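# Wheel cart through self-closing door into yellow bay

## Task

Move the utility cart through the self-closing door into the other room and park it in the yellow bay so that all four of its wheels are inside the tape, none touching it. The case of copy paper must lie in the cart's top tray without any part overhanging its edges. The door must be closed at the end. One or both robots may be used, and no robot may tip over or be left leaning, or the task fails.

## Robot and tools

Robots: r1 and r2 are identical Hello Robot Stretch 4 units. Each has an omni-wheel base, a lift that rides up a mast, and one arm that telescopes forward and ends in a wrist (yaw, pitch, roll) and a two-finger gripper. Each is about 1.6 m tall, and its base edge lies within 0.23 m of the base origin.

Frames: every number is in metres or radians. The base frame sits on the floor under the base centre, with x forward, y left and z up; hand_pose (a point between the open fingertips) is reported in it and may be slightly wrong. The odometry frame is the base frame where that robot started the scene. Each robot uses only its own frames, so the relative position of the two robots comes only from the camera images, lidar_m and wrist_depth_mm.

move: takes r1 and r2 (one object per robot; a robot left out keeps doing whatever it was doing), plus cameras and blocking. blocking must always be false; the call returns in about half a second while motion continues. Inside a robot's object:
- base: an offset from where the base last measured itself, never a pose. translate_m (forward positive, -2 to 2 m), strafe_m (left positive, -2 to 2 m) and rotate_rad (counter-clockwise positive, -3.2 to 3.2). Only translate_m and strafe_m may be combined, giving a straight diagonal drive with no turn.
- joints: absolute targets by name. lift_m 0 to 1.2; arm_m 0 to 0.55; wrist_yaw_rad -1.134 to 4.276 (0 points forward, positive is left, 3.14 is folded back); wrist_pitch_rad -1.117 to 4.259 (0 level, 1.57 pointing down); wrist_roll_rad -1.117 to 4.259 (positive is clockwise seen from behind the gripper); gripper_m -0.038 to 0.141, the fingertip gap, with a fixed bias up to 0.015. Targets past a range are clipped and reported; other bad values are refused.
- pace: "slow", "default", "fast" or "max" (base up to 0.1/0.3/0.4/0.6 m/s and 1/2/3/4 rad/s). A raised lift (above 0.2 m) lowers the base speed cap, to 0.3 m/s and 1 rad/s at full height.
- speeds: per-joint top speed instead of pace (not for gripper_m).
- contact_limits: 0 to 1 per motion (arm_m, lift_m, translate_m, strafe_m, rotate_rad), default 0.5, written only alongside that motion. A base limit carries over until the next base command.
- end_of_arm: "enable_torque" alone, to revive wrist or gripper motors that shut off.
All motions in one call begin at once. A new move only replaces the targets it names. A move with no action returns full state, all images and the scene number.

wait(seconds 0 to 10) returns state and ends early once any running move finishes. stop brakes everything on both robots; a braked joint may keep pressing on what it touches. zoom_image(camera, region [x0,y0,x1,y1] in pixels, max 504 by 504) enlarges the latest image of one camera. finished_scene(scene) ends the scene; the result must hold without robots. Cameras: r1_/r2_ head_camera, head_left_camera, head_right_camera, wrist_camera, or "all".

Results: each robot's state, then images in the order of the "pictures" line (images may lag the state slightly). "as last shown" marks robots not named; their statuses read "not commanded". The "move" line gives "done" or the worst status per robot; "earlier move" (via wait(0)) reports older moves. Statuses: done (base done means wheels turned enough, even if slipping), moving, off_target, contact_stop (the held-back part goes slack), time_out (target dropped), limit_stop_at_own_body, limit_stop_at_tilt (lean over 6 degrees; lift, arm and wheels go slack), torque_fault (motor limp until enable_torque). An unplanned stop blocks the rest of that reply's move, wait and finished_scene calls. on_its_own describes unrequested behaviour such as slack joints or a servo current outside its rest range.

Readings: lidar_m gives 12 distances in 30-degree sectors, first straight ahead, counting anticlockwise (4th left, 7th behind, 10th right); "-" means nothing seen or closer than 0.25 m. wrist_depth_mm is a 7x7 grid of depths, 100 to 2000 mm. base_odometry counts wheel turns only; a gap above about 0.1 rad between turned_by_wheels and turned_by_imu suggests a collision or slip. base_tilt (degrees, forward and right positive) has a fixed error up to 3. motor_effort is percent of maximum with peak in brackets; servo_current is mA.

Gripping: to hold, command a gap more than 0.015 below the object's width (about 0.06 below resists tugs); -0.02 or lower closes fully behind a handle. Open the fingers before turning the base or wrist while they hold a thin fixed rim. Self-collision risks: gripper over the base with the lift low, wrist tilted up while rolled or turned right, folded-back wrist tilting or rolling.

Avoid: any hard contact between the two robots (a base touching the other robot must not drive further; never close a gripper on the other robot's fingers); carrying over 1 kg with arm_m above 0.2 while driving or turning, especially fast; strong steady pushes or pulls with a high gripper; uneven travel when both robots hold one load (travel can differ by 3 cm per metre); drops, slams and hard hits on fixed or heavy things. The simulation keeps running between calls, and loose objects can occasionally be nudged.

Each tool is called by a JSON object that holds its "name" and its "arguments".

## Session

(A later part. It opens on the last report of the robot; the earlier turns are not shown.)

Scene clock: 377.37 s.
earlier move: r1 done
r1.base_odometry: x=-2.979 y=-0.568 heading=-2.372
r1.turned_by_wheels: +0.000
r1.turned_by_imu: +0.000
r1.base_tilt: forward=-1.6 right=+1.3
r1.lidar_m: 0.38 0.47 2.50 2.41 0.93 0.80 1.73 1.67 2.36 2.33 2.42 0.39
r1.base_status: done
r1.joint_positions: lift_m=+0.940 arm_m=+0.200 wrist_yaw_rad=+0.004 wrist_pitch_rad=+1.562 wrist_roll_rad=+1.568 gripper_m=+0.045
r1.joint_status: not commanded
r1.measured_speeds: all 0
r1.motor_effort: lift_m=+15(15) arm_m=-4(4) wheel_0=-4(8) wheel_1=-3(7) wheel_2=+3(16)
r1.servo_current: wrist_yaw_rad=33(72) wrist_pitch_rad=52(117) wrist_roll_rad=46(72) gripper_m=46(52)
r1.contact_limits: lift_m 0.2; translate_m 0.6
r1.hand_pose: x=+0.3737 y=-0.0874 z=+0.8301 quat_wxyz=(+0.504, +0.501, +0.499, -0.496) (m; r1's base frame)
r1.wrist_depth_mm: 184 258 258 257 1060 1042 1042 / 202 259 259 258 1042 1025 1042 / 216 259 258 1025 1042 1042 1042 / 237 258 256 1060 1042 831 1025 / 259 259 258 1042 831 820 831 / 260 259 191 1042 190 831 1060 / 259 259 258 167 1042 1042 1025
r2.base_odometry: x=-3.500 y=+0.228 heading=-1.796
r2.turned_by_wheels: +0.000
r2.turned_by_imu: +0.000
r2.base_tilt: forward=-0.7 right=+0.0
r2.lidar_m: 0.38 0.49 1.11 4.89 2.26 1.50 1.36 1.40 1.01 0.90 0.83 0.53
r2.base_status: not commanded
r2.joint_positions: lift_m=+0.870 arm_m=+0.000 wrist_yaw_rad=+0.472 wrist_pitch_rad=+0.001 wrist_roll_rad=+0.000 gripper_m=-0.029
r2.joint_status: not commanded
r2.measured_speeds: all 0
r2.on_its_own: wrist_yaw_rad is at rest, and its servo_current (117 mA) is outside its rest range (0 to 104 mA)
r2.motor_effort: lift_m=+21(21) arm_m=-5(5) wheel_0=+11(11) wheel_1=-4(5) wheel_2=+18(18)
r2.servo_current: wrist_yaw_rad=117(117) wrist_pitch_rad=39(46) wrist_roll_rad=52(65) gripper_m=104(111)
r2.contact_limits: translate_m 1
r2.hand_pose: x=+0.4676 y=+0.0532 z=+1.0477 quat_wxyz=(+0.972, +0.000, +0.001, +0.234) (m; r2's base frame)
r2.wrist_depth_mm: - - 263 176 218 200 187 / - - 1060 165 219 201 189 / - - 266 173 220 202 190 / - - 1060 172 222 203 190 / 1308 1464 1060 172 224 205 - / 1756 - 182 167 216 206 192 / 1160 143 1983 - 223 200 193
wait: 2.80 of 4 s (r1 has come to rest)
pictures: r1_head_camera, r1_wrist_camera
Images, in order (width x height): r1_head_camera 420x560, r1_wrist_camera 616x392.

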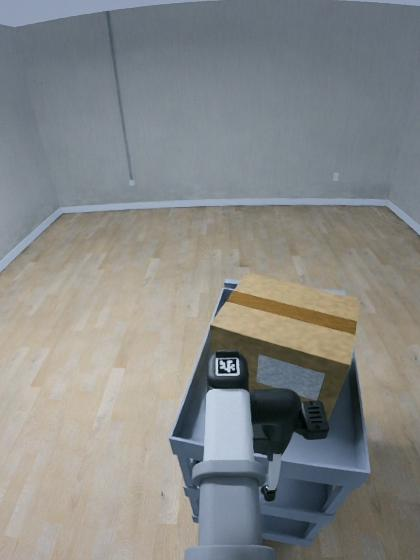

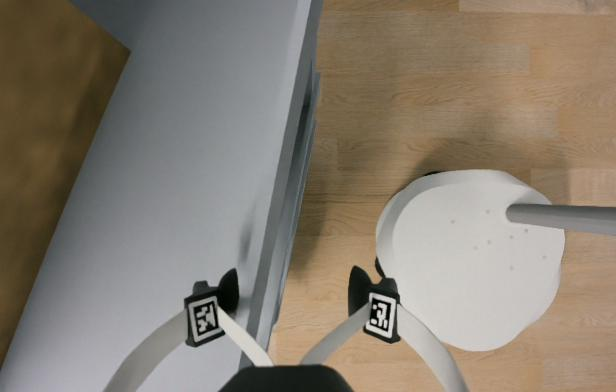

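{"name": "move", "arguments": {"blocking": false, "r1": {"base":{"translate_m":-0.8},"contact_limits":{"translate_m":0.6}}}}

{"name": "wait", "arguments": {"seconds": 1.5, "cameras": ["r1_wrist_camera"]}}

{"name": "wait", "arguments": {"seconds": 4, "cameras": ["r1_wrist_camera","r1_head_camera","r1_head_left_camera"]}}

Scene clock: 389.47 s.
move: r1 moving
r1.base_odometry: x=-2.957 y=-0.546 heading=-2.373
r1.turned_by_wheels: +0.000
r1.turned_by_imu: -0.001
r1.base_tilt: forward=-1.5 right=+1.3
r1.lidar_m: 0.40 0.45 2.50 2.40 0.87 0.78 1.73 1.65 2.35 2.32 2.39 0.41
r1.base_status: translate_m moving
r1.joint_positions: lift_m=+0.940 arm_m=+0.200 wrist_yaw_rad=+0.004 wrist_pitch_rad=+1.555 wrist_roll_rad=+1.569 gripper_m=+0.045
r1.joint_status: not commanded
r1.measured_speeds: translate_m=-0.121 strafe_m=-0.001 rotate_rad=+0.002 lift_m=+0.000 arm_m=+0.000 wrist_yaw_rad=+0.000 wrist_pitch_rad=-0.032 wrist_roll_rad=+0.003
r1.motor_effort: lift_m=+15(15) arm_m=-4(4) wheel_0=-11(11) wheel_1=-7(8) wheel_2=+14(14)
r1.servo_current: wrist_yaw_rad=52(65) wrist_pitch_rad=78(78) wrist_roll_rad=39(65) gripper_m=46(52)
r1.contact_limits: lift_m 0.2; translate_m 0.6
r1.hand_pose: x=+0.3758 y=-0.0874 z=+0.8301 quat_wxyz=(+0.505, +0.503, +0.497, -0.495) (m; r1's base frame)
r1.wrist_depth_mm: 196 263 260 271 1042 1060 1042 / 216 262 262 512 1025 1025 1008 / 235 263 262 1025 1042 1025 1025 / 254 262 262 1060 1042 820 1025 / 264 263 260 1060 878 831 820 / 265 263 204 1042 190 820 1025 / 265 164 191 1042 1042 820 1025
r2.base_odometry: x=-3.500 y=+0.228 heading=-1.796
r2.turned_by_wheels: +0.000
r2.turned_by_imu: +0.000
r2.base_tilt: forward=-0.7 right=+0.0
r2.lidar_m: 0.40 0.50 1.07 4.88 2.28 1.46 1.36 1.40 1.05 0.93 0.82 0.54
r2.base_status: not commanded
r2.joint_positions: lift_m=+0.870 arm_m=+0.000 wrist_yaw_rad=+0.472 wrist_pitch_rad=+0.001 wrist_roll_rad=+0.000 gripper_m=-0.029
r2.joint_status: not commanded
r2.measured_speeds: all 0
r2.motor_effort: lift_m=+21(21) arm_m=-5(5) wheel_0=+10(11) wheel_1=-4(5) wheel_2=+18(18)
r2.servo_current: wrist_yaw_rad=111(111) wrist_pitch_rad=46(46) wrist_roll_rad=59(65) gripper_m=111(111)
r2.contact_limits: translate_m 1
r2.hand_pose: x=+0.4676 y=+0.0532 z=+1.0477 quat_wxyz=(+0.972, +0.000, +0.001, +0.234) (m; r2's base frame)
r2.wrist_depth_mm: - - 263 175 217 200 187 / - - 1042 165 218 200 188 / - - 266 173 220 202 190 / - - - 173 221 202 191 / 1308 - 1060 172 224 204 - / 1708 - 182 167 216 205 191 / - 152 - - 223 201 193
pictures: none

Scene clock: 390.97 s.
earlier move: r1 moving
r1.base_odometry: x=-2.676 y=-0.275 heading=-2.373
r1.turned_by_wheels: +0.000
r1.turned_by_imu: -0.001
r1.base_tilt: forward=-1.6 right=+1.3
r1.lidar_m: 0.39 3.43 2.51 0.88 0.54 0.76 - 1.28 1.76 2.31 0.45 0.37
r1.base_status: translate_m moving
r1.joint_positions: lift_m=+0.940 arm_m=+0.200 wrist_yaw_rad=+0.004 wrist_pitch_rad=+1.555 wrist_roll_rad=+1.570 gripper_m=+0.045
r1.joint_status: not commanded
r1.measured_speeds: translate_m=-0.301 strafe_m=+0.001 rotate_rad=+0.001 lift_m=+0.000 arm_m=+0.000 wrist_yaw_rad=+0.000 wrist_pitch_rad=+0.000 wrist_roll_rad=+0.000
r1.motor_effort: lift_m=+15(15) arm_m=-4(4) wheel_0=-7(15) wheel_1=-4(10) wheel_2=+6(15)
r1.servo_current: wrist_yaw_rad=52(72) wrist_pitch_rad=72(104) wrist_roll_rad=46(65) gripper_m=46(52)
r1.contact_limits: lift_m 0.2; translate_m 0.6
r1.hand_pose: x=+0.3757 y=-0.0874 z=+0.8301 quat_wxyz=(+0.505, +0.503, +0.497, -0.495) (m; r1's base frame)
r1.wrist_depth_mm: 183 254 258 259 1042 1025 1025 / 206 260 260 259 1060 1042 1042 / 229 260 259 259 1060 1042 1025 / 259 262 259 1078 1042 831 1025 / 262 260 259 1042 842 831 831 / 263 262 189 1042 190 820 1042 / 262 259 258 1042 1025 1042 1042
r2.base_odometry: x=-3.500 y=+0.228 heading=-1.796
r2.turned_by_wheels: +0.000
r2.turned_by_imu: +0.000
r2.base_tilt: forward=-0.7 right=+0.0
r2.lidar_m: 0.41 0.51 1.21 4.86 2.28 1.49 1.35 1.37 1.03 0.92 0.80 0.52
r2.base_status: not commanded
r2.joint_positions: lift_m=+0.870 arm_m=+0.000 wrist_yaw_rad=+0.472 wrist_pitch_rad=+0.001 wrist_roll_rad=+0.000 gripper_m=-0.029
r2.joint_status: not commanded
r2.measured_speeds: all 0
r2.motor_effort: lift_m=+21(21) arm_m=-5(5) wheel_0=+11(11) wheel_1=-4(5) wheel_2=+18(19)
r2.servo_current: wrist_yaw_rad=111(111) wrist_pitch_rad=39(46) wrist_roll_rad=39(65) gripper_m=111(117)
r2.contact_limits: translate_m 1
r2.hand_pose: x=+0.4676 y=+0.0532 z=+1.0477 quat_wxyz=(+0.972, +0.000, +0.001, +0.234) (m; r2's base frame)
r2.wrist_depth_mm: - - - 175 218 199 187 / - - - 165 220 200 189 / - - 946 173 220 202 190 / - - 1078 172 222 204 191 / - 1205 1078 172 223 204 - / - 1397 181 167 216 206 193 / - 143 - - 224 201 193
wait: 1.50 s; no rest
pictures: r1_wrist_camera
Images, in order (width x height): r1_wrist_camera 616x392.

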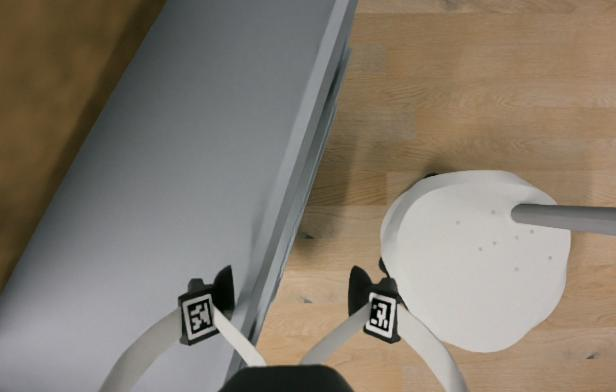

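Scene clock: 393.23 s.
earlier move: r1 done
r1.base_odometry: x=-2.404 y=-0.012 heading=-2.373
r1.turned_by_wheels: +0.000
r1.turned_by_imu: -0.001
r1.base_tilt: forward=-1.6 right=+1.3
r1.lidar_m: 0.33 3.42 0.53 0.51 0.54 0.73 3.86 0.94 1.23 2.30 0.33 0.30
r1.base_status: done
r1.joint_positions: lift_m=+0.940 arm_m=+0.200 wrist_yaw_rad=+0.000 wrist_pitch_rad=+1.576 wrist_roll_rad=+1.570 gripper_m=+0.045
r1.joint_status: not commanded
r1.measured_speeds: all 0
r1.motor_effort: lift_m=+15(15) arm_m=+4(4) wheel_0=-2(15) wheel_1=-1(10) wheel_2=-2(15)
r1.servo_current: wrist_yaw_rad=59(72) wrist_pitch_rad=52(104) wrist_roll_rad=26(65) gripper_m=46(52)
r1.contact_limits: lift_m 0.2; translate_m 0.6
r1.hand_pose: x=+0.3693 y=-0.0874 z=+0.8301 quat_wxyz=(+0.499, +0.498, +0.502, -0.501) (m; r1's base frame)
r1.wrist_depth_mm: 144 189 256 257 258 241 1078 / 162 220 255 255 258 1060 1060 / 186 254 255 257 257 1060 1078 / 216 253 254 256 235 842 1078 / 251 254 256 256 225 842 1060 / 252 254 198 257 188 854 1078 / - 158 254 149 1060 1060 1078
r2.base_odometry: x=-3.500 y=+0.228 heading=-1.796
r2.turned_by_wheels: +0.000
r2.turned_by_imu: +0.000
r2.base_tilt: forward=-0.7 right=+0.1
r2.lidar_m: 0.39 0.49 4.30 4.87 2.29 1.49 1.37 1.38 1.00 0.92 0.84 0.52
r2.base_status: not commanded
r2.joint_positions: lift_m=+0.870 arm_m=+0.000 wrist_yaw_rad=+0.472 wrist_pitch_rad=+0.001 wrist_roll_rad=+0.000 gripper_m=-0.029
r2.joint_status: not commanded
r2.measured_speeds: all 0
r2.motor_effort: lift_m=+21(21) arm_m=-5(5) wheel_0=+10(11) wheel_1=-5(5) wheel_2=+18(19)
r2.servo_current: wrist_yaw_rad=104(117) wrist_pitch_rad=46(46) wrist_roll_rad=39(65) gripper_m=104(117)
r2.contact_limits: translate_m 1
r2.hand_pose: x=+0.4676 y=+0.0532 z=+1.0477 quat_wxyz=(+0.972, +0.000, +0.001, +0.234) (m; r2's base frame)
r2.wrist_depth_mm: - - - 176 218 200 187 / - - - 165 220 200 189 / - - - 172 220 202 190 / - - - 172 222 204 190 / - - 1308 173 224 205 - / - - 181 167 216 205 193 / - - 1983 - 224 200 194
wait: 2.27 of 4 s (r1 has come to rest)
pictures: r1_head_camera, r1_head_left_camera, r1_wrist_camera
Images, in order (width x height): r1_head_camera 420x560, r1_head_left_camera 420x672, r1_wrist_camera 616x392.

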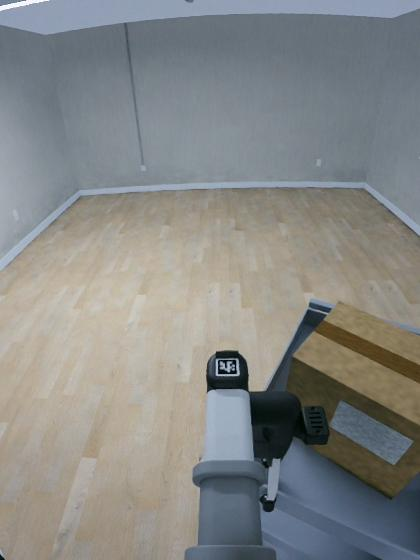

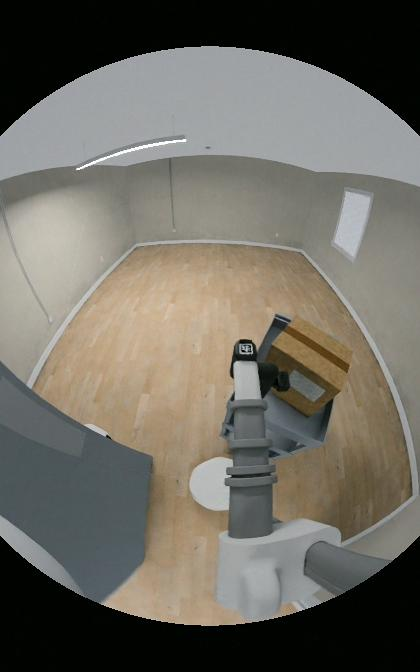

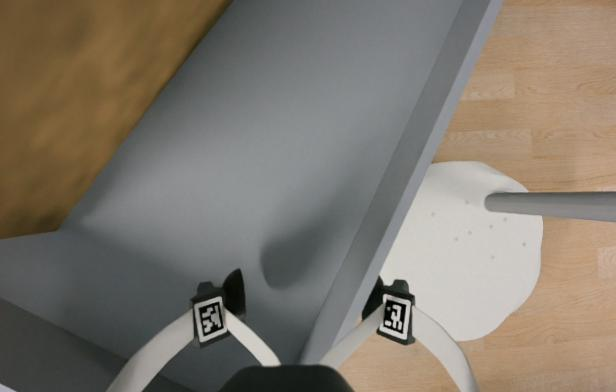

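{"name": "move", "arguments": {"blocking": false, "r1": {"base":{"translate_m":-0.094,"strafe_m":-0.115},"joints":{"wrist_roll_rad":2.06,"gripper_m":0.07},"pace":"slow"}}}

{"name": "wait", "arguments": {"seconds": 3}}

{"name": "wait", "arguments": {"seconds": 0.1, "cameras": ["r1_wrist_camera","r1_head_left_camera"]}}

Scene clock: 421.83 s.
move: r1 moving
r1.base_odometry: x=-2.405 y=+0.000 heading=-2.373
r1.turned_by_wheels: +0.000
r1.turned_by_imu: +0.000
r1.base_tilt: forward=-1.6 right=+1.3
r1.lidar_m: 0.33 3.44 0.54 0.50 0.53 0.76 3.85 0.95 1.21 2.29 0.32 0.30
r1.base_status: translate_m moving; strafe_m moving
r1.joint_positions: lift_m=+0.940 arm_m=+0.200 wrist_yaw_rad=+0.000 wrist_pitch_rad=+1.573 wrist_roll_rad=+1.932 gripper_m=+0.055
r1.joint_status: wrist_roll_rad moving; gripper_m moving
r1.measured_speeds: translate_m=-0.031 strafe_m=-0.037 rotate_rad=+0.000 lift_m=+0.000 arm_m=+0.000 wrist_yaw_rad=+0.000 wrist_pitch_rad=-0.001 wrist_roll_rad=+1.058
r1.motor_effort: lift_m=+15(15) arm_m=+4(4) wheel_0=+2(5) wheel_1=-5(9) wheel_2=+2(5)
r1.servo_current: wrist_yaw_rad=59(59) wrist_pitch_rad=39(59) wrist_roll_rad=85(85) gripper_m=33(65)
r1.contact_limits: lift_m 0.2
r1.hand_pose: x=+0.3704 y=-0.0874 z=+0.8301 quat_wxyz=(+0.402, +0.581, +0.402, -0.582) (m; r1's base frame)
r1.wrist_depth_mm: 166 226 257 258 259 1060 1042 / 174 250 258 258 259 1060 1042 / 190 256 257 259 842 842 1042 / 207 257 257 259 842 842 1060 / 226 256 257 257 842 831 1060 / 253 256 209 258 186 1060 1078 / 255 255 257 143 1060 1042 1060
r2: as last shown
r2.base_tilt: forward=-0.7 right=+0.0
r2.lidar_m: 0.41 0.47 4.27 4.86 2.30 1.52 1.36 1.40 1.03 0.92 0.80 0.52
r2.motor_effort: lift_m=+21(21) arm_m=-5(5) wheel_0=+10(10) wheel_1=-4(5) wheel_2=+18(18)
r2.servo_current: wrist_yaw_rad=104(111) wrist_pitch_rad=39(46) wrist_roll_rad=46(52) gripper_m=111(111)
r2.contact_limits: translate_m 1
r2.wrist_depth_mm: - - - 175 217 198 187 / - - - 165 219 201 188 / - - - 172 220 202 190 / - - - 173 221 203 190 / - - 1308 171 224 204 - / - - 182 167 216 205 193 / - - 1921 - 224 201 193
pictures: none

Scene clock: 424.10 s.
earlier move: r1 done
r1.base_odometry: x=-2.416 y=+0.136 heading=-2.373
r1.turned_by_wheels: +0.000
r1.turned_by_imu: -0.001
r1.base_tilt: forward=-1.6 right=+1.3
r1.lidar_m: 0.36 3.61 0.66 0.62 0.66 0.91 3.78 0.81 1.11 2.18 0.38 0.34
r1.base_status: done
r1.joint_positions: lift_m=+0.940 arm_m=+0.200 wrist_yaw_rad=+0.000 wrist_pitch_rad=+1.572 wrist_roll_rad=+2.058 gripper_m=+0.070
r1.joint_status: all done
r1.measured_speeds: all 0
r1.motor_effort: lift_m=+15(15) arm_m=+4(4) wheel_0=+3(7) wheel_1=-3(9) wheel_2=+2(6)
r1.servo_current: wrist_yaw_rad=52(78) wrist_pitch_rad=39(59) wrist_roll_rad=20(85) gripper_m=39(65)
r1.contact_limits: lift_m 0.2
r1.hand_pose: x=+0.3704 y=-0.0874 z=+0.8301 quat_wxyz=(+0.364, +0.605, +0.365, -0.606) (m; r1's base frame)
r1.wrist_depth_mm: 256 258 257 258 1078 1078 1060 / 188 258 257 258 1060 1078 574 / 198 258 257 258 831 854 1060 / 205 255 257 257 842 842 1042 / 214 255 256 258 1042 842 1078 / 227 256 212 257 191 1060 1060 / 233 173 257 143 1060 1060 1060
r2.base_odometry: x=-3.500 y=+0.228 heading=-1.796
r2.turned_by_wheels: +0.000
r2.turned_by_imu: +0.000
r2.base_tilt: forward=-0.7 right=+0.0
r2.lidar_m: 0.38 0.50 4.28 4.88 2.27 1.51 1.36 1.39 1.02 0.92 0.84 0.53
r2.base_status: not commanded
r2.joint_positions: lift_m=+0.870 arm_m=+0.000 wrist_yaw_rad=+0.472 wrist_pitch_rad=+0.001 wrist_roll_rad=+0.000 gripper_m=-0.029
r2.joint_status: not commanded
r2.measured_speeds: all 0
r2.motor_effort: lift_m=+21(21) arm_m=-5(5) wheel_0=+10(11) wheel_1=-4(5) wheel_2=+18(18)
r2.servo_current: wrist_yaw_rad=91(124) wrist_pitch_rad=46(46) wrist_roll_rad=52(59) gripper_m=104(111)
r2.contact_limits: translate_m 1
r2.hand_pose: x=+0.4676 y=+0.0532 z=+1.0477 quat_wxyz=(+0.972, +0.000, +0.001, +0.234) (m; r2's base frame)
r2.wrist_depth_mm: - - - 175 217 200 187 / - - - 166 219 200 189 / - - - 173 220 202 190 / - - - 172 222 203 190 / - - 1308 172 224 204 - / - - 182 167 216 205 192 / - - 1921 - 223 201 193
wait: 2.27 of 3 s (r1 has come to rest)
pictures: none

Scene clock: 424.20 s.
r1.base_odometry: x=-2.416 y=+0.136 heading=-2.373
r1.turned_by_wheels: +0.000
r1.turned_by_imu: +0.000
r1.base_tilt: forward=-1.6 right=+1.3
r1.lidar_m: 0.36 3.58 0.67 0.61 0.64 0.91 3.76 0.79 1.09 2.18 0.36 0.34
r1.base_status: done
r1.joint_positions: lift_m=+0.940 arm_m=+0.200 wrist_yaw_rad=+0.000 wrist_pitch_rad=+1.572 wrist_roll_rad=+2.058 gripper_m=+0.070
r1.joint_status: all done
r1.measured_speeds: all 0
r1.motor_effort: lift_m=+15(15) arm_m=+4(4) wheel_0=+3(7) wheel_1=-4(9) wheel_2=+2(6)
r1.servo_current: wrist_yaw_rad=52(78) wrist_pitch_rad=46(59) wrist_roll_rad=52(85) gripper_m=46(65)
r1.contact_limits: lift_m 0.2
r1.hand_pose: x=+0.3704 y=-0.0874 z=+0.8301 quat_wxyz=(+0.364, +0.605, +0.365, -0.606) (m; r1's base frame)
r1.wrist_depth_mm: 258 258 259 258 1060 1060 1042 / 188 257 258 258 1042 1060 585 / 198 256 257 260 842 842 1060 / 204 258 258 257 831 842 1060 / 214 256 257 257 1060 831 1060 / 224 256 211 258 191 1060 1042 / 235 173 256 143 1078 1042 1078
r2.base_odometry: x=-3.500 y=+0.228 heading=-1.796
r2.turned_by_wheels: +0.000
r2.turned_by_imu: +0.000
r2.base_tilt: forward=-0.7 right=+0.0
r2.lidar_m: 0.39 0.49 4.27 4.88 2.27 1.51 1.35 1.40 1.02 0.93 0.82 0.55
r2.base_status: not commanded
r2.joint_positions: lift_m=+0.870 arm_m=+0.000 wrist_yaw_rad=+0.472 wrist_pitch_rad=+0.001 wrist_roll_rad=+0.000 gripper_m=-0.029
r2.joint_status: not commanded
r2.measured_speeds: all 0
r2.motor_effort: lift_m=+21(21) arm_m=-5(5) wheel_0=+10(11) wheel_1=-4(5) wheel_2=+18(18)
r2.servo_current: wrist_yaw_rad=98(124) wrist_pitch_rad=39(46) wrist_roll_rad=39(59) gripper_m=104(111)
r2.contact_limits: translate_m 1
r2.hand_pose: x=+0.4676 y=+0.0532 z=+1.0477 quat_wxyz=(+0.972, +0.000, +0.001, +0.234) (m; r2's base frame)
r2.wrist_depth_mm: - - - 175 218 200 188 / - - - 165 219 200 189 / - - - 172 221 202 190 / - - - 172 222 204 190 / - - 1308 172 223 204 - / - - 181 167 216 205 192 / - - 1983 - 223 201 194
wait: 0.10 s; no rest
pictures: r1_head_left_camera, r1_wrist_camera
Images, in order (width x height): r1_head_left_camera 420x672, r1_wrist_camera 616x392.

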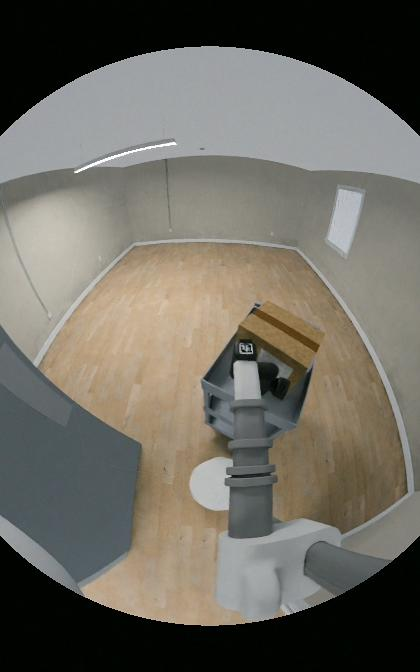

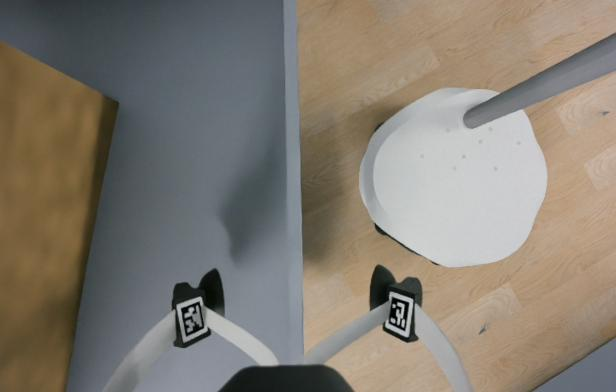

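{"name": "move", "arguments": {"blocking": false, "r1": {"joints":{"gripper_m":-0.02}}}}

{"name": "wait", "arguments": {"seconds": 2, "cameras": ["r1_wrist_camera"]}}

{"name": "move", "arguments": {"blocking": false, "r1": {"base":{"translate_m":-0.4,"strafe_m":0.08},"joints":{"wrist_roll_rad":1.87},"speeds":{"wrist_roll_rad":0.05},"pace":"slow","contact_limits":{"translate_m":0.6}}}}

{"name": "wait", "arguments": {"seconds": 6, "cameras": ["r1_wrist_camera","r1_head_left_camera"]}}

Scene clock: 439.47 s.
move: r1 moving
r1.base_odometry: x=-2.416 y=+0.136 heading=-2.373
r1.turned_by_wheels: +0.000
r1.turned_by_imu: +0.000
r1.base_tilt: forward=-1.6 right=+1.3
r1.lidar_m: 0.32 3.58 0.66 0.62 0.64 0.91 3.77 0.82 1.09 2.18 0.37 0.34
r1.base_status: not commanded
r1.joint_positions: lift_m=+0.940 arm_m=+0.200 wrist_yaw_rad=+0.000 wrist_pitch_rad=+1.572 wrist_roll_rad=+2.058 gripper_m=+0.051
r1.joint_status: gripper_m moving
r1.measured_speeds: all 0
r1.motor_effort: lift_m=+15(15) arm_m=+4(4) wheel_0=+3(3) wheel_1=-3(4) wheel_2=+2(2)
r1.servo_current: wrist_yaw_rad=59(59) wrist_pitch_rad=39(46) wrist_roll_rad=59(59) gripper_m=104(104)
r1.contact_limits: lift_m 0.2
r1.hand_pose: x=+0.3704 y=-0.0874 z=+0.8301 quat_wxyz=(+0.364, +0.605, +0.365, -0.606) (m; r1's base frame)
r1.wrist_depth_mm: 256 257 258 258 1042 1060 1060 / 189 258 257 258 1042 1060 580 / 197 257 258 259 842 854 1060 / 205 256 257 257 842 842 1060 / 215 256 257 258 1042 842 1060 / 225 255 196 257 190 1060 1060 / 235 255 256 143 1042 1025 1042
r2: as last shown
r2.base_tilt: forward=-0.6 right=+0.0
r2.lidar_m: 0.40 0.49 4.28 4.89 2.27 1.50 1.34 1.39 1.03 0.92 0.80 0.51
r2.motor_effort: lift_m=+20(21) arm_m=-5(5) wheel_0=+10(11) wheel_1=-4(5) wheel_2=+18(18)
r2.servo_current: wrist_yaw_rad=98(111) wrist_pitch_rad=39(46) wrist_roll_rad=39(52) gripper_m=104(111)
r2.contact_limits: translate_m 1
r2.wrist_depth_mm: - - - 176 217 200 187 / - - - 165 219 200 188 / - - - 173 221 202 190 / - - - 173 223 203 190 / - - 1336 172 224 204 - / - - 182 167 216 206 192 / - - 1983 - 223 200 193
pictures: none

Scene clock: 440.60 s.
earlier move: r1 done
r1.base_odometry: x=-2.416 y=+0.136 heading=-2.373
r1.turned_by_wheels: +0.000
r1.turned_by_imu: +0.000
r1.base_tilt: forward=-1.6 right=+1.3
r1.lidar_m: 0.36 3.58 0.65 0.61 0.61 0.89 3.77 0.81 1.10 2.18 0.37 0.34
r1.base_status: not commanded
r1.joint_positions: lift_m=+0.940 arm_m=+0.200 wrist_yaw_rad=+0.000 wrist_pitch_rad=+1.572 wrist_roll_rad=+2.058 gripper_m=-0.019
r1.joint_status: all done
r1.measured_speeds: all 0
r1.motor_effort: lift_m=+15(15) arm_m=+4(4) wheel_0=+3(4) wheel_1=-4(4) wheel_2=+2(2)
r1.servo_current: wrist_yaw_rad=46(59) wrist_pitch_rad=46(52) wrist_roll_rad=33(65) gripper_m=65(130)
r1.contact_limits: lift_m 0.2
r1.hand_pose: x=+0.3705 y=-0.0874 z=+0.8301 quat_wxyz=(+0.364, +0.605, +0.365, -0.606) (m; r1's base frame)
r1.wrist_depth_mm: 255 255 256 257 1060 1060 1060 / 189 256 256 257 1042 1060 574 / 198 257 257 257 842 842 1042 / 205 256 257 257 842 842 1060 / 214 255 257 256 1025 842 1042 / 224 255 208 190 1078 1060 1042 / 224 253 256 187 167 1060 1060
r2.base_odometry: x=-3.500 y=+0.228 heading=-1.796
r2.turned_by_wheels: +0.000
r2.turned_by_imu: +0.000
r2.base_tilt: forward=-0.7 right=+0.0
r2.lidar_m: 0.41 0.47 4.27 4.88 2.28 1.49 1.38 1.38 1.03 0.91 0.78 0.51
r2.base_status: not commanded
r2.joint_positions: lift_m=+0.870 arm_m=+0.000 wrist_yaw_rad=+0.472 wrist_pitch_rad=+0.001 wrist_roll_rad=+0.000 gripper_m=-0.029
r2.joint_status: not commanded
r2.measured_speeds: all 0
r2.motor_effort: lift_m=+21(21) arm_m=-5(5) wheel_0=+10(11) wheel_1=-4(5) wheel_2=+18(18)
r2.servo_current: wrist_yaw_rad=104(111) wrist_pitch_rad=33(46) wrist_roll_rad=46(59) gripper_m=98(111)
r2.contact_limits: translate_m 1
r2.hand_pose: x=+0.4676 y=+0.0532 z=+1.0477 quat_wxyz=(+0.972, +0.000, +0.001, +0.234) (m; r2's base frame)
r2.wrist_depth_mm: - - - 175 218 200 187 / - - - 165 220 200 189 / - - - 172 221 202 190 / - - - 172 223 203 190 / - - 1336 172 224 204 - / - - 182 167 216 205 193 / - - 1983 - 224 201 193
wait: 1.13 of 2 s (r1 has come to rest)
pictures: r1_wrist_camera
Images, in order (width x height): r1_wrist_camera 616x392.

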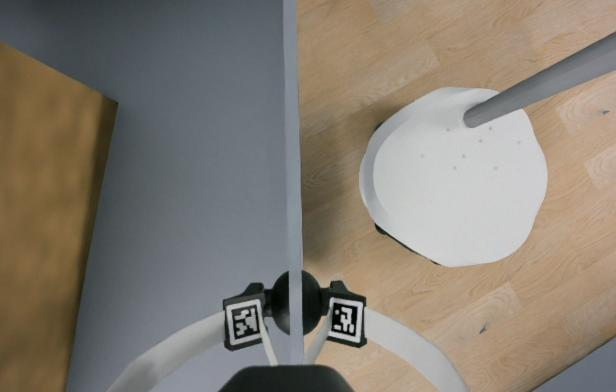

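Scene clock: 441.10 s.
move: r1 moving
r1.base_odometry: x=-2.406 y=+0.143 heading=-2.373
r1.turned_by_wheels: +0.000
r1.turned_by_imu: +0.000
r1.base_tilt: forward=-1.5 right=+1.3
r1.lidar_m: 0.37 3.58 0.65 0.61 0.64 0.90 3.75 0.79 1.08 2.20 2.30 0.34
r1.base_status: translate_m moving; strafe_m moving
r1.joint_positions: lift_m=+0.940 arm_m=+0.200 wrist_yaw_rad=+0.000 wrist_pitch_rad=+1.569 wrist_roll_rad=+2.041 gripper_m=-0.019
r1.joint_status: wrist_roll_rad moving
r1.measured_speeds: translate_m=-0.048 strafe_m=+0.009 rotate_rad=+0.000 lift_m=+0.000 arm_m=+0.000 wrist_yaw_rad=+0.000 wrist_pitch_rad=-0.031 wrist_roll_rad=-0.051
r1.motor_effort: lift_m=+15(15) arm_m=+3(4) wheel_0=-8(8) wheel_1=-2(7) wheel_2=+6(6)
r1.servo_current: wrist_yaw_rad=33(59) wrist_pitch_rad=39(46) wrist_roll_rad=46(65) gripper_m=52(65)
r1.contact_limits: lift_m 0.2; translate_m 0.6
r1.hand_pose: x=+0.3715 y=-0.0874 z=+0.8301 quat_wxyz=(+0.370, +0.603, +0.369, -0.602) (m; r1's base frame)
r1.wrist_depth_mm: 257 258 257 257 1042 1042 1042 / 189 258 259 257 1042 1060 634 / 198 257 257 257 842 842 1042 / 208 258 258 258 842 831 1042 / 219 257 258 258 1025 831 1060 / 229 257 192 193 1042 1060 1060 / 243 258 257 184 163 1025 1042
r2: as last shown
r2.base_tilt: forward=-0.6 right=+0.1
r2.lidar_m: 0.39 0.49 4.29 4.88 2.27 1.51 1.36 1.40 1.02 0.91 0.82 0.54
r2.motor_effort: lift_m=+20(21) arm_m=-5(5) wheel_0=+10(11) wheel_1=-4(5) wheel_2=+18(18)
r2.servo_current: wrist_yaw_rad=104(104) wrist_pitch_rad=39(46) wrist_roll_rad=39(52) gripper_m=104(111)
r2.contact_limits: translate_m 1
r2.wrist_depth_mm: - - - 176 217 199 187 / - - - 165 219 201 189 / - - - 173 220 203 190 / - - - 172 221 203 190 / - - 1308 172 224 204 - / - - 182 167 216 206 192 / - - 1983 - 224 201 193
pictures: none

Scene clock: 445.93 s.
earlier move: r1 done
r1.base_odometry: x=-2.073 y=+0.356 heading=-2.374
r1.turned_by_wheels: -0.001
r1.turned_by_imu: -0.004
r1.base_tilt: forward=-1.6 right=+1.3
r1.lidar_m: 0.36 0.79 0.56 0.54 0.57 3.41 3.35 0.56 0.54 1.42 0.31 0.31
r1.base_status: done
r1.joint_positions: lift_m=+0.940 arm_m=+0.200 wrist_yaw_rad=+0.001 wrist_pitch_rad=+1.569 wrist_roll_rad=+1.875 gripper_m=-0.019
r1.joint_status: all done
r1.measured_speeds: all 0
r1.motor_effort: lift_m=+15(15) arm_m=-4(4) wheel_0=-9(18) wheel_1=-5(8) wheel_2=-1(10)
r1.servo_current: wrist_yaw_rad=39(78) wrist_pitch_rad=39(72) wrist_roll_rad=52(98) gripper_m=72(72)
r1.contact_limits: lift_m 0.2; translate_m 0.6
r1.hand_pose: x=+0.3714 y=-0.0874 z=+0.8301 quat_wxyz=(+0.419, +0.570, +0.418, -0.569) (m; r1's base frame)
r1.wrist_depth_mm: 159 210 259 259 260 1060 1060 / 175 236 258 260 259 1060 1078 / 203 257 259 260 831 842 842 / 231 258 258 258 842 831 1060 / 256 258 258 258 854 842 1042 / 257 257 185 196 182 1042 1060 / 256 157 257 166 180 1042 1042
r2.base_odometry: x=-3.500 y=+0.228 heading=-1.796
r2.turned_by_wheels: +0.000
r2.turned_by_imu: +0.001
r2.base_tilt: forward=-0.6 right=+0.0
r2.lidar_m: 0.39 0.48 4.26 4.87 2.25 1.53 1.37 1.37 1.02 0.92 0.81 0.52
r2.base_status: not commanded
r2.joint_positions: lift_m=+0.870 arm_m=+0.000 wrist_yaw_rad=+0.472 wrist_pitch_rad=+0.001 wrist_roll_rad=+0.000 gripper_m=-0.029
r2.joint_status: not commanded
r2.measured_speeds: all 0
r2.motor_effort: lift_m=+21(21) arm_m=-5(5) wheel_0=+10(11) wheel_1=-4(5) wheel_2=+18(18)
r2.servo_current: wrist_yaw_rad=91(117) wrist_pitch_rad=39(52) wrist_roll_rad=52(59) gripper_m=111(117)
r2.contact_limits: translate_m 1
r2.hand_pose: x=+0.4676 y=+0.0532 z=+1.0477 quat_wxyz=(+0.972, +0.000, +0.001, +0.234) (m; r2's base frame)
r2.wrist_depth_mm: - - - 175 218 200 186 / - - - 165 218 200 189 / - - - 173 220 202 190 / - - - 172 221 203 191 / - - - 172 223 204 - / - - 182 167 216 205 193 / - - - - 223 200 193
wait: 4.83 of 6 s (r1 has come to rest)
pictures: r1_head_left_camera, r1_wrist_camera
Images, in order (width x height): r1_head_left_camera 420x672, r1_wrist_camera 616x392.

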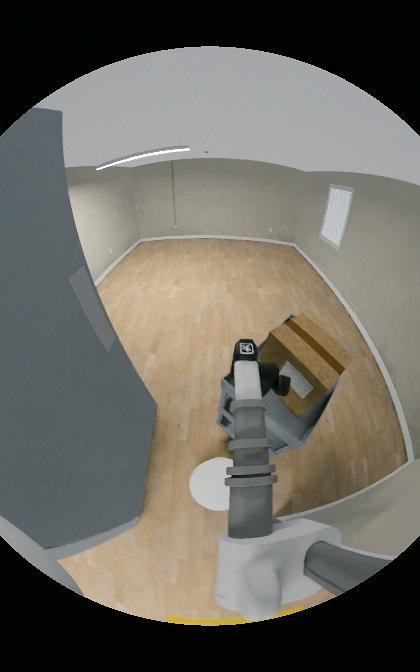

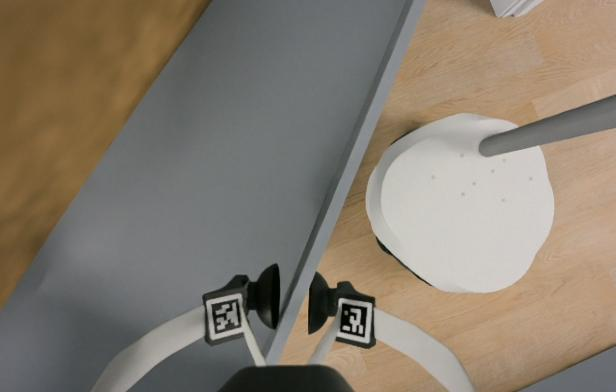

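{"name": "move", "arguments": {"blocking": false, "r1": {"base":{"translate_m":-0.28,"strafe_m":0.02},"joints":{"gripper_m":-0.035},"pace":"slow","contact_limits":{"translate_m":0.6}}}}

{"name": "wait", "arguments": {"seconds": 5, "cameras": ["r1_wrist_camera","r1_head_left_camera"]}}

Scene clock: 481.00 s.
move: r1 moving
r1.base_odometry: x=-2.063 y=+0.364 heading=-2.375
r1.turned_by_wheels: -0.001
r1.turned_by_imu: -0.001
r1.base_tilt: forward=-1.6 right=+1.3
r1.lidar_m: 0.36 0.81 0.58 0.52 0.58 3.39 3.29 0.55 0.54 1.39 0.31 0.31
r1.base_status: translate_m moving; strafe_m moving
r1.joint_positions: lift_m=+0.940 arm_m=+0.200 wrist_yaw_rad=+0.001 wrist_pitch_rad=+1.567 wrist_roll_rad=+1.875 gripper_m=-0.032
r1.joint_status: gripper_m moving
r1.measured_speeds: translate_m=-0.048 strafe_m=+0.004 rotate_rad=+0.002 lift_m=+0.000 arm_m=+0.000 wrist_yaw_rad=+0.000 wrist_pitch_rad=-0.022 wrist_roll_rad=+0.000
r1.motor_effort: lift_m=+15(15) arm_m=-4(4) wheel_0=-12(13) wheel_1=-5(7) wheel_2=+4(4)
r1.servo_current: wrist_yaw_rad=46(65) wrist_pitch_rad=39(46) wrist_roll_rad=46(78) gripper_m=98(143)
r1.contact_limits: lift_m 0.2; translate_m 0.6
r1.hand_pose: x=+0.3721 y=-0.0874 z=+0.8301 quat_wxyz=(+0.419, +0.571, +0.418, -0.569) (m; r1's base frame)
r1.wrist_depth_mm: 165 212 258 257 257 1042 1042 / 181 246 257 258 257 1042 1042 / 205 258 257 256 842 842 831 / 236 258 257 256 831 831 1025 / 258 257 258 258 1042 842 1042 / 258 258 185 189 1060 1042 1042 / 258 141 257 187 177 1042 1042
r2: as last shown
r2.turned_by_imu: +0.000
r2.base_tilt: forward=-0.7 right=+0.0
r2.lidar_m: 0.40 0.48 4.27 4.87 2.28 1.51 1.36 1.40 1.01 0.92 0.85 0.51
r2.servo_current: wrist_yaw_rad=98(111) wrist_pitch_rad=39(46) wrist_roll_rad=46(52) gripper_m=111(111)
r2.contact_limits: translate_m 1
r2.wrist_depth_mm: - - - 176 218 200 187 / - - - 165 219 200 189 / - - - 172 220 202 189 / - - - 172 223 202 190 / - - - 172 224 205 - / - - 182 167 216 205 191 / - - - - 223 202 193
pictures: none

Scene clock: 484.60 s.
earlier move: r1 done
r1.base_odometry: x=-1.858 y=+0.536 heading=-2.374
r1.turned_by_wheels: +0.001
r1.turned_by_imu: +0.001
r1.base_tilt: forward=-1.6 right=+1.3
r1.lidar_m: 0.37 0.77 0.53 0.51 0.59 3.11 3.02 3.14 0.42 0.40 0.30 0.30
r1.base_status: done
r1.joint_positions: lift_m=+0.940 arm_m=+0.200 wrist_yaw_rad=+0.001 wrist_pitch_rad=+1.564 wrist_roll_rad=+1.875 gripper_m=-0.034
r1.joint_status: all done
r1.measured_speeds: all 0
r1.motor_effort: lift_m=+16(16) arm_m=-4(4) wheel_0=-2(15) wheel_1=-3(8) wheel_2=+5(8)
r1.servo_current: wrist_yaw_rad=33(72) wrist_pitch_rad=46(59) wrist_roll_rad=59(85) gripper_m=85(143)
r1.contact_limits: lift_m 0.2; translate_m 0.6
r1.hand_pose: x=+0.3729 y=-0.0874 z=+0.8300 quat_wxyz=(+0.420, +0.572, +0.417, -0.568) (m; r1's base frame)
r1.wrist_depth_mm: 160 210 257 256 255 1042 1060 / 172 237 256 257 256 1060 1042 / 197 257 257 256 831 831 842 / 224 256 257 257 831 831 1042 / 256 256 256 258 1042 842 1060 / 257 258 183 197 1042 1042 1060 / 259 151 257 182 179 135 1042
r2.base_odometry: x=-3.500 y=+0.228 heading=-1.796
r2.turned_by_wheels: +0.000
r2.turned_by_imu: +0.001
r2.base_tilt: forward=-0.7 right=+0.0
r2.lidar_m: 0.39 0.50 4.30 4.88 2.30 1.51 1.37 1.37 1.02 0.92 0.83 0.52
r2.base_status: not commanded
r2.joint_positions: lift_m=+0.870 arm_m=+0.000 wrist_yaw_rad=+0.472 wrist_pitch_rad=+0.001 wrist_roll_rad=+0.000 gripper_m=-0.029
r2.joint_status: not commanded
r2.measured_speeds: all 0
r2.motor_effort: lift_m=+21(21) arm_m=-5(5) wheel_0=+10(11) wheel_1=-4(5) wheel_2=+18(18)
r2.servo_current: wrist_yaw_rad=104(111) wrist_pitch_rad=33(46) wrist_roll_rad=46(59) gripper_m=111(111)
r2.contact_limits: translate_m 1
r2.hand_pose: x=+0.4676 y=+0.0532 z=+1.0477 quat_wxyz=(+0.972, +0.000, +0.001, +0.234) (m; r2's base frame)
r2.wrist_depth_mm: - - - 176 219 199 187 / - - - 165 219 200 189 / - - - 172 220 202 190 / - - - 172 222 203 191 / - - - 172 224 204 - / - - 182 167 216 206 192 / - - - - 223 200 193
wait: 3.60 of 5 s (r1 has come to rest)
pictures: r1_head_left_camera, r1_wrist_camera
Images, in order (width x height): r1_head_left_camera 420x672, r1_wrist_camera 616x392.

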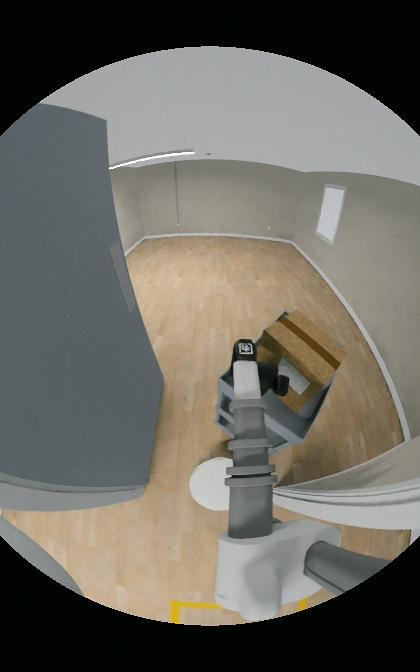

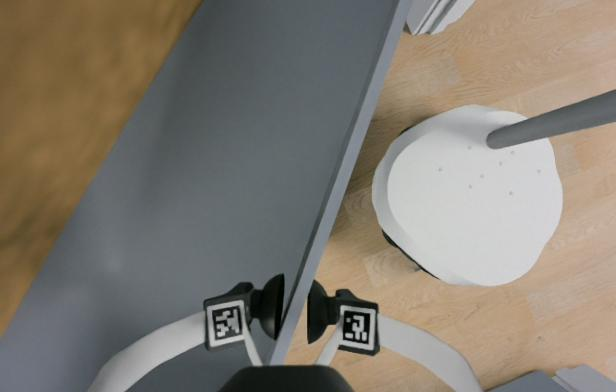

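{"name": "move", "arguments": {"blocking": false, "r1": {"joints":{"gripper_m":0.03}}}}

{"name": "wait", "arguments": {"seconds": 0.7}}

{"name": "move", "arguments": {"blocking": false, "r1": {"base":{"translate_m":-0.25},"pace":"slow","contact_limits":{"translate_m":0.6}}}}

{"name": "wait", "arguments": {"seconds": 2.4, "cameras": ["r1_wrist_camera"]}}

{"name": "move", "arguments": {"blocking": false, "r1": {"joints":{"gripper_m":-0.03}}}}

{"name": "wait", "arguments": {"seconds": 2, "cameras": ["r1_wrist_camera","r1_head_left_camera"]}}

Scene clock: 512.97 s.
move: r1 moving
r1.base_odometry: x=-1.858 y=+0.536 heading=-2.374
r1.turned_by_wheels: +0.000
r1.turned_by_imu: +0.000
r1.base_tilt: forward=-1.6 right=+1.3
r1.lidar_m: 0.36 0.76 0.55 0.50 0.60 3.12 3.03 3.16 0.40 0.41 0.33 0.29
r1.base_status: not commanded
r1.joint_positions: lift_m=+0.940 arm_m=+0.200 wrist_yaw_rad=+0.001 wrist_pitch_rad=+1.564 wrist_roll_rad=+1.874 gripper_m=-0.009
r1.joint_status: gripper_m moving
r1.measured_speeds: translate_m=+0.000 strafe_m=+0.000 rotate_rad=+0.000 lift_m=+0.000 arm_m=+0.000 wrist_yaw_rad=+0.000 wrist_pitch_rad=+0.002 wrist_roll_rad=-0.008
r1.motor_effort: lift_m=+16(16) arm_m=-3(4) wheel_0=-1(2) wheel_1=-3(3) wheel_2=+5(5)
r1.servo_current: wrist_yaw_rad=46(65) wrist_pitch_rad=52(52) wrist_roll_rad=65(72) gripper_m=65(91)
r1.contact_limits: lift_m 0.2; translate_m 0.6
r1.hand_pose: x=+0.3729 y=-0.0874 z=+0.8300 quat_wxyz=(+0.420, +0.572, +0.417, -0.568) (m; r1's base frame)
r1.wrist_depth_mm: 159 209 257 258 256 1042 1042 / 173 235 259 257 258 1042 1042 / 195 259 259 258 831 831 831 / 222 259 258 258 820 831 1042 / 257 259 258 257 1060 831 1060 / 259 259 207 199 189 1042 1060 / 260 258 258 163 181 1042 1060
r2: as last shown
r2.turned_by_imu: +0.000
r2.base_tilt: forward=-0.6 right=+0.0
r2.lidar_m: 0.39 0.51 4.28 4.88 2.30 1.48 1.37 1.38 1.01 0.93 0.86 0.52
r2.motor_effort: lift_m=+21(21) arm_m=-5(5) wheel_0=+10(10) wheel_1=-4(5) wheel_2=+18(18)
r2.servo_current: wrist_yaw_rad=85(104) wrist_pitch_rad=39(46) wrist_roll_rad=39(52) gripper_m=104(111)
r2.contact_limits: translate_m 1
r2.wrist_depth_mm: - - - 175 217 199 187 / - - - 165 220 200 189 / - - - 173 220 202 190 / - - - 172 222 203 190 / - - - 172 224 204 - / - - 182 167 216 205 192 / - - - - 224 200 193
pictures: none

Scene clock: 513.67 s.
earlier move: r1 moving
r1.base_odometry: x=-1.858 y=+0.536 heading=-2.374
r1.turned_by_wheels: +0.000
r1.turned_by_imu: +0.000
r1.base_tilt: forward=-1.5 right=+1.3
r1.lidar_m: 0.36 0.78 0.53 0.51 0.58 3.12 3.03 3.15 0.42 0.41 0.31 0.31
r1.base_status: not commanded
r1.joint_positions: lift_m=+0.940 arm_m=+0.200 wrist_yaw_rad=+0.001 wrist_pitch_rad=+1.567 wrist_roll_rad=+1.872 gripper_m=+0.030
r1.joint_status: gripper_m moving
r1.measured_speeds: all 0
r1.motor_effort: lift_m=+16(16) arm_m=-4(4) wheel_0=-1(2) wheel_1=-3(3) wheel_2=+4(5)
r1.servo_current: wrist_yaw_rad=39(65) wrist_pitch_rad=46(52) wrist_roll_rad=52(72) gripper_m=59(91)
r1.contact_limits: lift_m 0.2; translate_m 0.6
r1.hand_pose: x=+0.3720 y=-0.0874 z=+0.8300 quat_wxyz=(+0.420, +0.570, +0.419, -0.568) (m; r1's base frame)
r1.wrist_depth_mm: 158 211 256 258 257 1042 1060 / 171 233 256 258 257 1042 1060 / 195 258 257 257 831 831 831 / 229 258 257 257 831 831 1060 / 256 257 258 257 946 842 1060 / 257 257 206 212 189 1025 1042 / 258 257 258 139 1042 1078 1025
r2.base_odometry: x=-3.500 y=+0.228 heading=-1.796
r2.turned_by_wheels: +0.000
r2.turned_by_imu: +0.000
r2.base_tilt: forward=-0.6 right=+0.0
r2.lidar_m: 0.40 0.49 4.28 4.87 2.25 1.52 1.36 1.38 1.01 0.93 0.81 0.53
r2.base_status: not commanded
r2.joint_positions: lift_m=+0.870 arm_m=+0.000 wrist_yaw_rad=+0.472 wrist_pitch_rad=+0.001 wrist_roll_rad=+0.000 gripper_m=-0.029
r2.joint_status: not commanded
r2.measured_speeds: all 0
r2.motor_effort: lift_m=+21(21) arm_m=-5(5) wheel_0=+10(11) wheel_1=-4(5) wheel_2=+18(18)
r2.servo_current: wrist_yaw_rad=104(104) wrist_pitch_rad=39(46) wrist_roll_rad=46(52) gripper_m=111(111)
r2.contact_limits: translate_m 1
r2.hand_pose: x=+0.4676 y=+0.0532 z=+1.0477 quat_wxyz=(+0.972, +0.000, +0.001, +0.234) (m; r2's base frame)
r2.wrist_depth_mm: - - - 176 218 199 187 / - - - 165 219 201 188 / - - - 172 220 202 190 / - - - 173 221 203 190 / - - - 172 224 205 - / - - 181 167 216 205 193 / - - - - 224 201 193
wait: 0.70 s; no rest
pictures: none

Scene clock: 514.17 s.
earlier move: r1 done
move: r1 moving
r1.base_odometry: x=-1.849 y=+0.545 heading=-2.374
r1.turned_by_wheels: +0.000
r1.turned_by_imu: +0.000
r1.base_tilt: forward=-1.6 right=+1.3
r1.lidar_m: 0.38 0.75 0.54 0.52 0.60 3.11 3.01 3.11 0.40 0.42 0.33 0.32
r1.base_status: translate_m moving
r1.joint_positions: lift_m=+0.940 arm_m=+0.200 wrist_yaw_rad=+0.001 wrist_pitch_rad=+1.567 wrist_roll_rad=+1.872 gripper_m=+0.030
r1.joint_status: all done
r1.measured_speeds: translate_m=-0.049 strafe_m=+0.000 rotate_rad=+0.001 lift_m=+0.000 arm_m=+0.000 wrist_yaw_rad=+0.000 wrist_pitch_rad=+0.000 wrist_roll_rad=+0.000
r1.motor_effort: lift_m=+16(16) arm_m=-4(4) wheel_0=-5(7) wheel_1=-3(5) wheel_2=+6(6)
r1.servo_current: wrist_yaw_rad=39(65) wrist_pitch_rad=46(46) wrist_roll_rad=39(65) gripper_m=39(52)
r1.contact_limits: lift_m 0.2; translate_m 0.6
r1.hand_pose: x=+0.3720 y=-0.0874 z=+0.8300 quat_wxyz=(+0.420, +0.570, +0.419, -0.568) (m; r1's base frame)
r1.wrist_depth_mm: 166 216 257 257 258 1060 1042 / 181 246 257 257 1060 1042 1025 / 205 257 257 257 854 831 842 / 233 258 258 258 842 831 1060 / 258 257 258 258 1025 820 1042 / 258 256 207 212 189 1042 1042 / 257 258 258 138 1042 1042 1060
r2: as last shown
r2.base_tilt: forward=-0.7 right=+0.0
r2.lidar_m: 0.38 0.49 4.28 4.85 2.29 1.49 1.38 1.39 1.02 0.93 0.83 0.52
r2.motor_effort: lift_m=+21(21) arm_m=-5(5) wheel_0=+11(11) wheel_1=-4(5) wheel_2=+18(18)
r2.servo_current: wrist_yaw_rad=104(111) wrist_pitch_rad=39(46) wrist_roll_rad=65(65) gripper_m=104(117)
r2.contact_limits: translate_m 1
r2.wrist_depth_mm: - - - 176 217 200 187 / - - - 166 219 201 189 / - - - 172 219 202 190 / - - - 172 221 203 191 / - - - 172 224 204 - / - - 182 167 216 205 193 / - - - - 224 201 193
pictures: none

Scene clock: 516.57 s.
earlier move: r1 moving
r1.base_odometry: x=-1.691 y=+0.697 heading=-2.374
r1.turned_by_wheels: +0.000
r1.turned_by_imu: +0.000
r1.base_tilt: forward=-1.6 right=+1.2
r1.lidar_m: 0.38 0.77 0.52 0.56 2.53 2.87 2.77 2.91 2.41 0.39 0.33 0.31
r1.base_status: translate_m moving
r1.joint_positions: lift_m=+0.940 arm_m=+0.200 wrist_yaw_rad=+0.001 wrist_pitch_rad=+1.567 wrist_roll_rad=+1.872 gripper_m=+0.030
r1.joint_status: all done
r1.measured_speeds: translate_m=-0.061 strafe_m=+0.000 rotate_rad=+0.002 lift_m=+0.000 arm_m=+0.000 wrist_yaw_rad=+0.000 wrist_pitch_rad=+0.019 wrist_roll_rad=+0.000
r1.motor_effort: lift_m=+16(16) arm_m=-4(4) wheel_0=-2(11) wheel_1=-6(8) wheel_2=+2(10)
r1.servo_current: wrist_yaw_rad=46(65) wrist_pitch_rad=52(65) wrist_roll_rad=52(72) gripper_m=46(52)
r1.contact_limits: lift_m 0.2; translate_m 0.6
r1.hand_pose: x=+0.3722 y=-0.0874 z=+0.8300 quat_wxyz=(+0.420, +0.570, +0.419, -0.568) (m; r1's base frame)
r1.wrist_depth_mm: 157 211 257 258 257 1042 1042 / 175 237 258 257 1042 1042 1060 / 199 257 256 257 1042 842 842 / 231 257 257 257 831 831 1042 / 257 258 258 257 931 842 1042 / 258 258 197 257 189 1025 1042 / 258 258 257 138 1060 1042 1042
r2.base_odometry: x=-3.500 y=+0.228 heading=-1.796
r2.turned_by_wheels: +0.000
r2.turned_by_imu: +0.000
r2.base_tilt: forward=-0.7 right=+0.0
r2.lidar_m: 0.40 0.50 4.28 4.85 2.28 1.49 1.36 1.37 1.03 0.92 0.81 0.54
r2.base_status: not commanded
r2.joint_positions: lift_m=+0.870 arm_m=+0.000 wrist_yaw_rad=+0.472 wrist_pitch_rad=+0.001 wrist_roll_rad=+0.000 gripper_m=-0.029
r2.joint_status: not commanded
r2.measured_speeds: all 0
r2.motor_effort: lift_m=+21(21) arm_m=-5(5) wheel_0=+10(11) wheel_1=-4(5) wheel_2=+18(19)
r2.servo_current: wrist_yaw_rad=91(111) wrist_pitch_rad=46(46) wrist_roll_rad=33(65) gripper_m=104(117)
r2.contact_limits: translate_m 1
r2.hand_pose: x=+0.4676 y=+0.0532 z=+1.0477 quat_wxyz=(+0.972, +0.000, +0.001, +0.234) (m; r2's base frame)
r2.wrist_depth_mm: - - - 175 218 200 187 / - - - 165 220 200 189 / - - - 173 220 202 189 / - - - 172 221 204 191 / - - - 172 223 204 - / - - 182 167 216 205 193 / - - - - 223 201 193
wait: 2.40 s; no rest
pictures: r1_wrist_camera
Images, in order (width x height): r1_wrist_camera 616x392.

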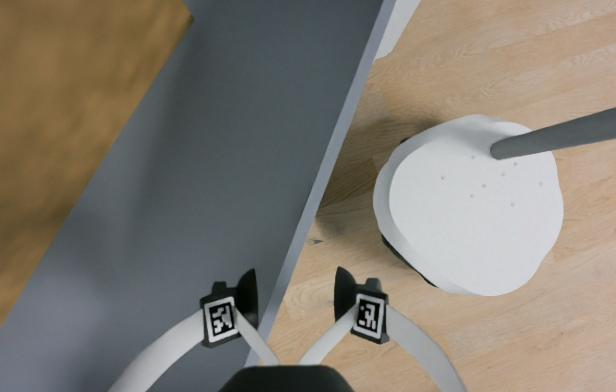

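Scene clock: 517.07 s.
earlier move: r1 moving
move: r1 moving
r1.base_odometry: x=-1.678 y=+0.709 heading=-2.374
r1.turned_by_wheels: +0.000
r1.turned_by_imu: +0.000
r1.base_tilt: forward=-1.5 right=+1.3
r1.lidar_m: 0.37 0.75 0.55 0.56 2.55 2.87 2.76 2.92 2.39 0.38 0.33 0.34
r1.base_status: translate_m moving
r1.joint_positions: lift_m=+0.940 arm_m=+0.200 wrist_yaw_rad=+0.001 wrist_pitch_rad=+1.565 wrist_roll_rad=+1.872 gripper_m=+0.011
r1.joint_status: gripper_m moving
r1.measured_speeds: translate_m=-0.011 strafe_m=+0.000 rotate_rad=-0.002 lift_m=+0.000 arm_m=+0.000 wrist_yaw_rad=+0.000 wrist_pitch_rad=-0.021 wrist_roll_rad=+0.000
r1.motor_effort: lift_m=+16(16) arm_m=-4(4) wheel_0=-6(6) wheel_1=-5(5) wheel_2=+4(4)
r1.servo_current: wrist_yaw_rad=52(59) wrist_pitch_rad=46(52) wrist_roll_rad=46(59) gripper_m=137(137)
r1.contact_limits: lift_m 0.2; translate_m 0.6
r1.hand_pose: x=+0.3725 y=-0.0874 z=+0.8300 quat_wxyz=(+0.421, +0.571, +0.418, -0.568) (m; r1's base frame)
r1.wrist_depth_mm: 158 211 259 257 258 1060 1060 / 174 236 257 259 1042 1042 1042 / 197 258 258 258 1042 831 831 / 224 258 258 258 831 831 1042 / 259 259 258 259 1042 842 1042 / 259 259 203 193 187 1042 1025 / 259 158 259 1042 1025 1025 1042
r2: as last shown
r2.base_tilt: forward=-0.7 right=+0.1
r2.lidar_m: 0.40 0.51 4.28 4.87 2.30 1.52 1.36 1.39 1.03 0.91 0.82 0.51
r2.motor_effort: lift_m=+21(21) arm_m=-5(5) wheel_0=+10(11) wheel_1=-4(5) wheel_2=+18(18)
r2.servo_current: wrist_yaw_rad=91(104) wrist_pitch_rad=39(46) wrist_roll_rad=52(52) gripper_m=111(111)
r2.contact_limits: translate_m 1
r2.wrist_depth_mm: - - - 176 217 200 187 / - - - 166 219 200 189 / - - - 172 220 202 190 / - - - 172 222 203 190 / - - - 172 224 204 - / - - 182 167 216 205 193 / - - - - 223 201 193
pictures: none

Scene clock: 517.93 s.
earlier move: r1 done
r1.base_odometry: x=-1.678 y=+0.709 heading=-2.375
r1.turned_by_wheels: +0.000
r1.turned_by_imu: +0.000
r1.base_tilt: forward=-1.6 right=+1.3
r1.lidar_m: 0.35 0.77 0.54 0.55 2.55 2.86 2.77 2.91 2.40 0.39 0.33 0.30
r1.base_status: done
r1.joint_positions: lift_m=+0.940 arm_m=+0.200 wrist_yaw_rad=+0.001 wrist_pitch_rad=+1.568 wrist_roll_rad=+1.872 gripper_m=-0.029
r1.joint_status: all done
r1.measured_speeds: all 0
r1.motor_effort: lift_m=+16(16) arm_m=-4(4) wheel_0=-7(8) wheel_1=-4(5) wheel_2=+1(4)
r1.servo_current: wrist_yaw_rad=46(65) wrist_pitch_rad=46(52) wrist_roll_rad=65(72) gripper_m=78(156)
r1.contact_limits: lift_m 0.2; translate_m 0.6
r1.hand_pose: x=+0.3718 y=-0.0874 z=+0.8300 quat_wxyz=(+0.420, +0.570, +0.419, -0.568) (m; r1's base frame)
r1.wrist_depth_mm: 150 198 256 257 256 1042 1042 / 163 224 255 257 1060 1042 1042 / 182 256 255 257 842 842 842 / 206 256 256 256 831 831 1042 / 243 256 255 257 917 831 1060 / 256 257 187 198 183 1042 1042 / 255 154 256 186 1042 133 1060
r2.base_odometry: x=-3.500 y=+0.228 heading=-1.796
r2.turned_by_wheels: +0.000
r2.turned_by_imu: +0.000
r2.base_tilt: forward=-0.7 right=+0.0
r2.lidar_m: 0.39 0.46 4.29 4.87 2.26 1.47 1.37 1.40 1.01 0.91 0.82 0.54
r2.base_status: not commanded
r2.joint_positions: lift_m=+0.870 arm_m=+0.000 wrist_yaw_rad=+0.472 wrist_pitch_rad=+0.001 wrist_roll_rad=+0.000 gripper_m=-0.029
r2.joint_status: not commanded
r2.measured_speeds: all 0
r2.motor_effort: lift_m=+21(21) arm_m=-5(5) wheel_0=+10(11) wheel_1=-4(5) wheel_2=+18(18)
r2.servo_current: wrist_yaw_rad=104(111) wrist_pitch_rad=39(46) wrist_roll_rad=52(59) gripper_m=111(111)
r2.contact_limits: translate_m 1
r2.hand_pose: x=+0.4676 y=+0.0532 z=+1.0477 quat_wxyz=(+0.972, +0.000, +0.001, +0.234) (m; r2's base frame)
r2.wrist_depth_mm: - - - 175 218 200 187 / - - - 165 219 200 189 / - - - 173 220 202 190 / - - - 173 222 203 191 / - - - 172 224 204 - / - - 182 167 216 206 192 / - - - - 224 200 194
wait: 0.87 of 2 s (r1 has come to rest)
pictures: r1_head_left_camera, r1_wrist_camera
Images, in order (width x height): r1_head_left_camera 420x672, r1_wrist_camera 616x392.

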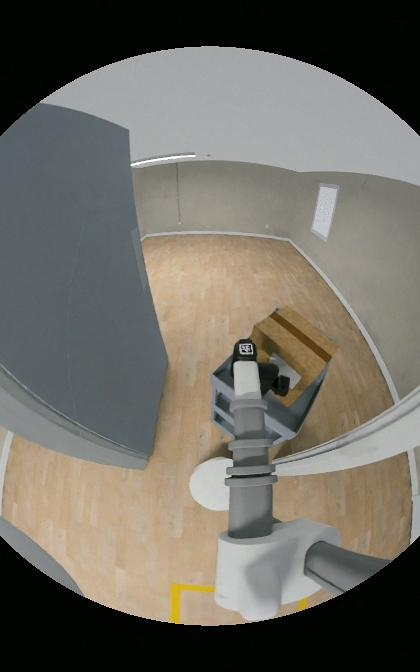

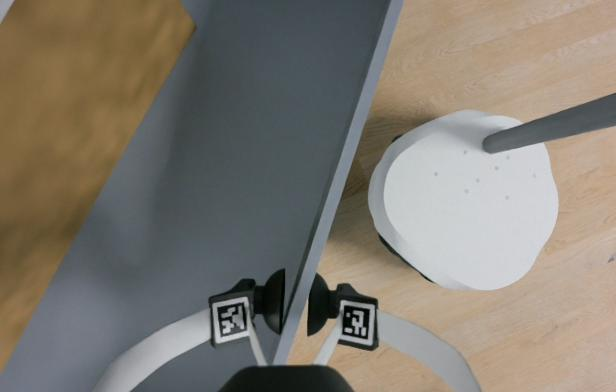

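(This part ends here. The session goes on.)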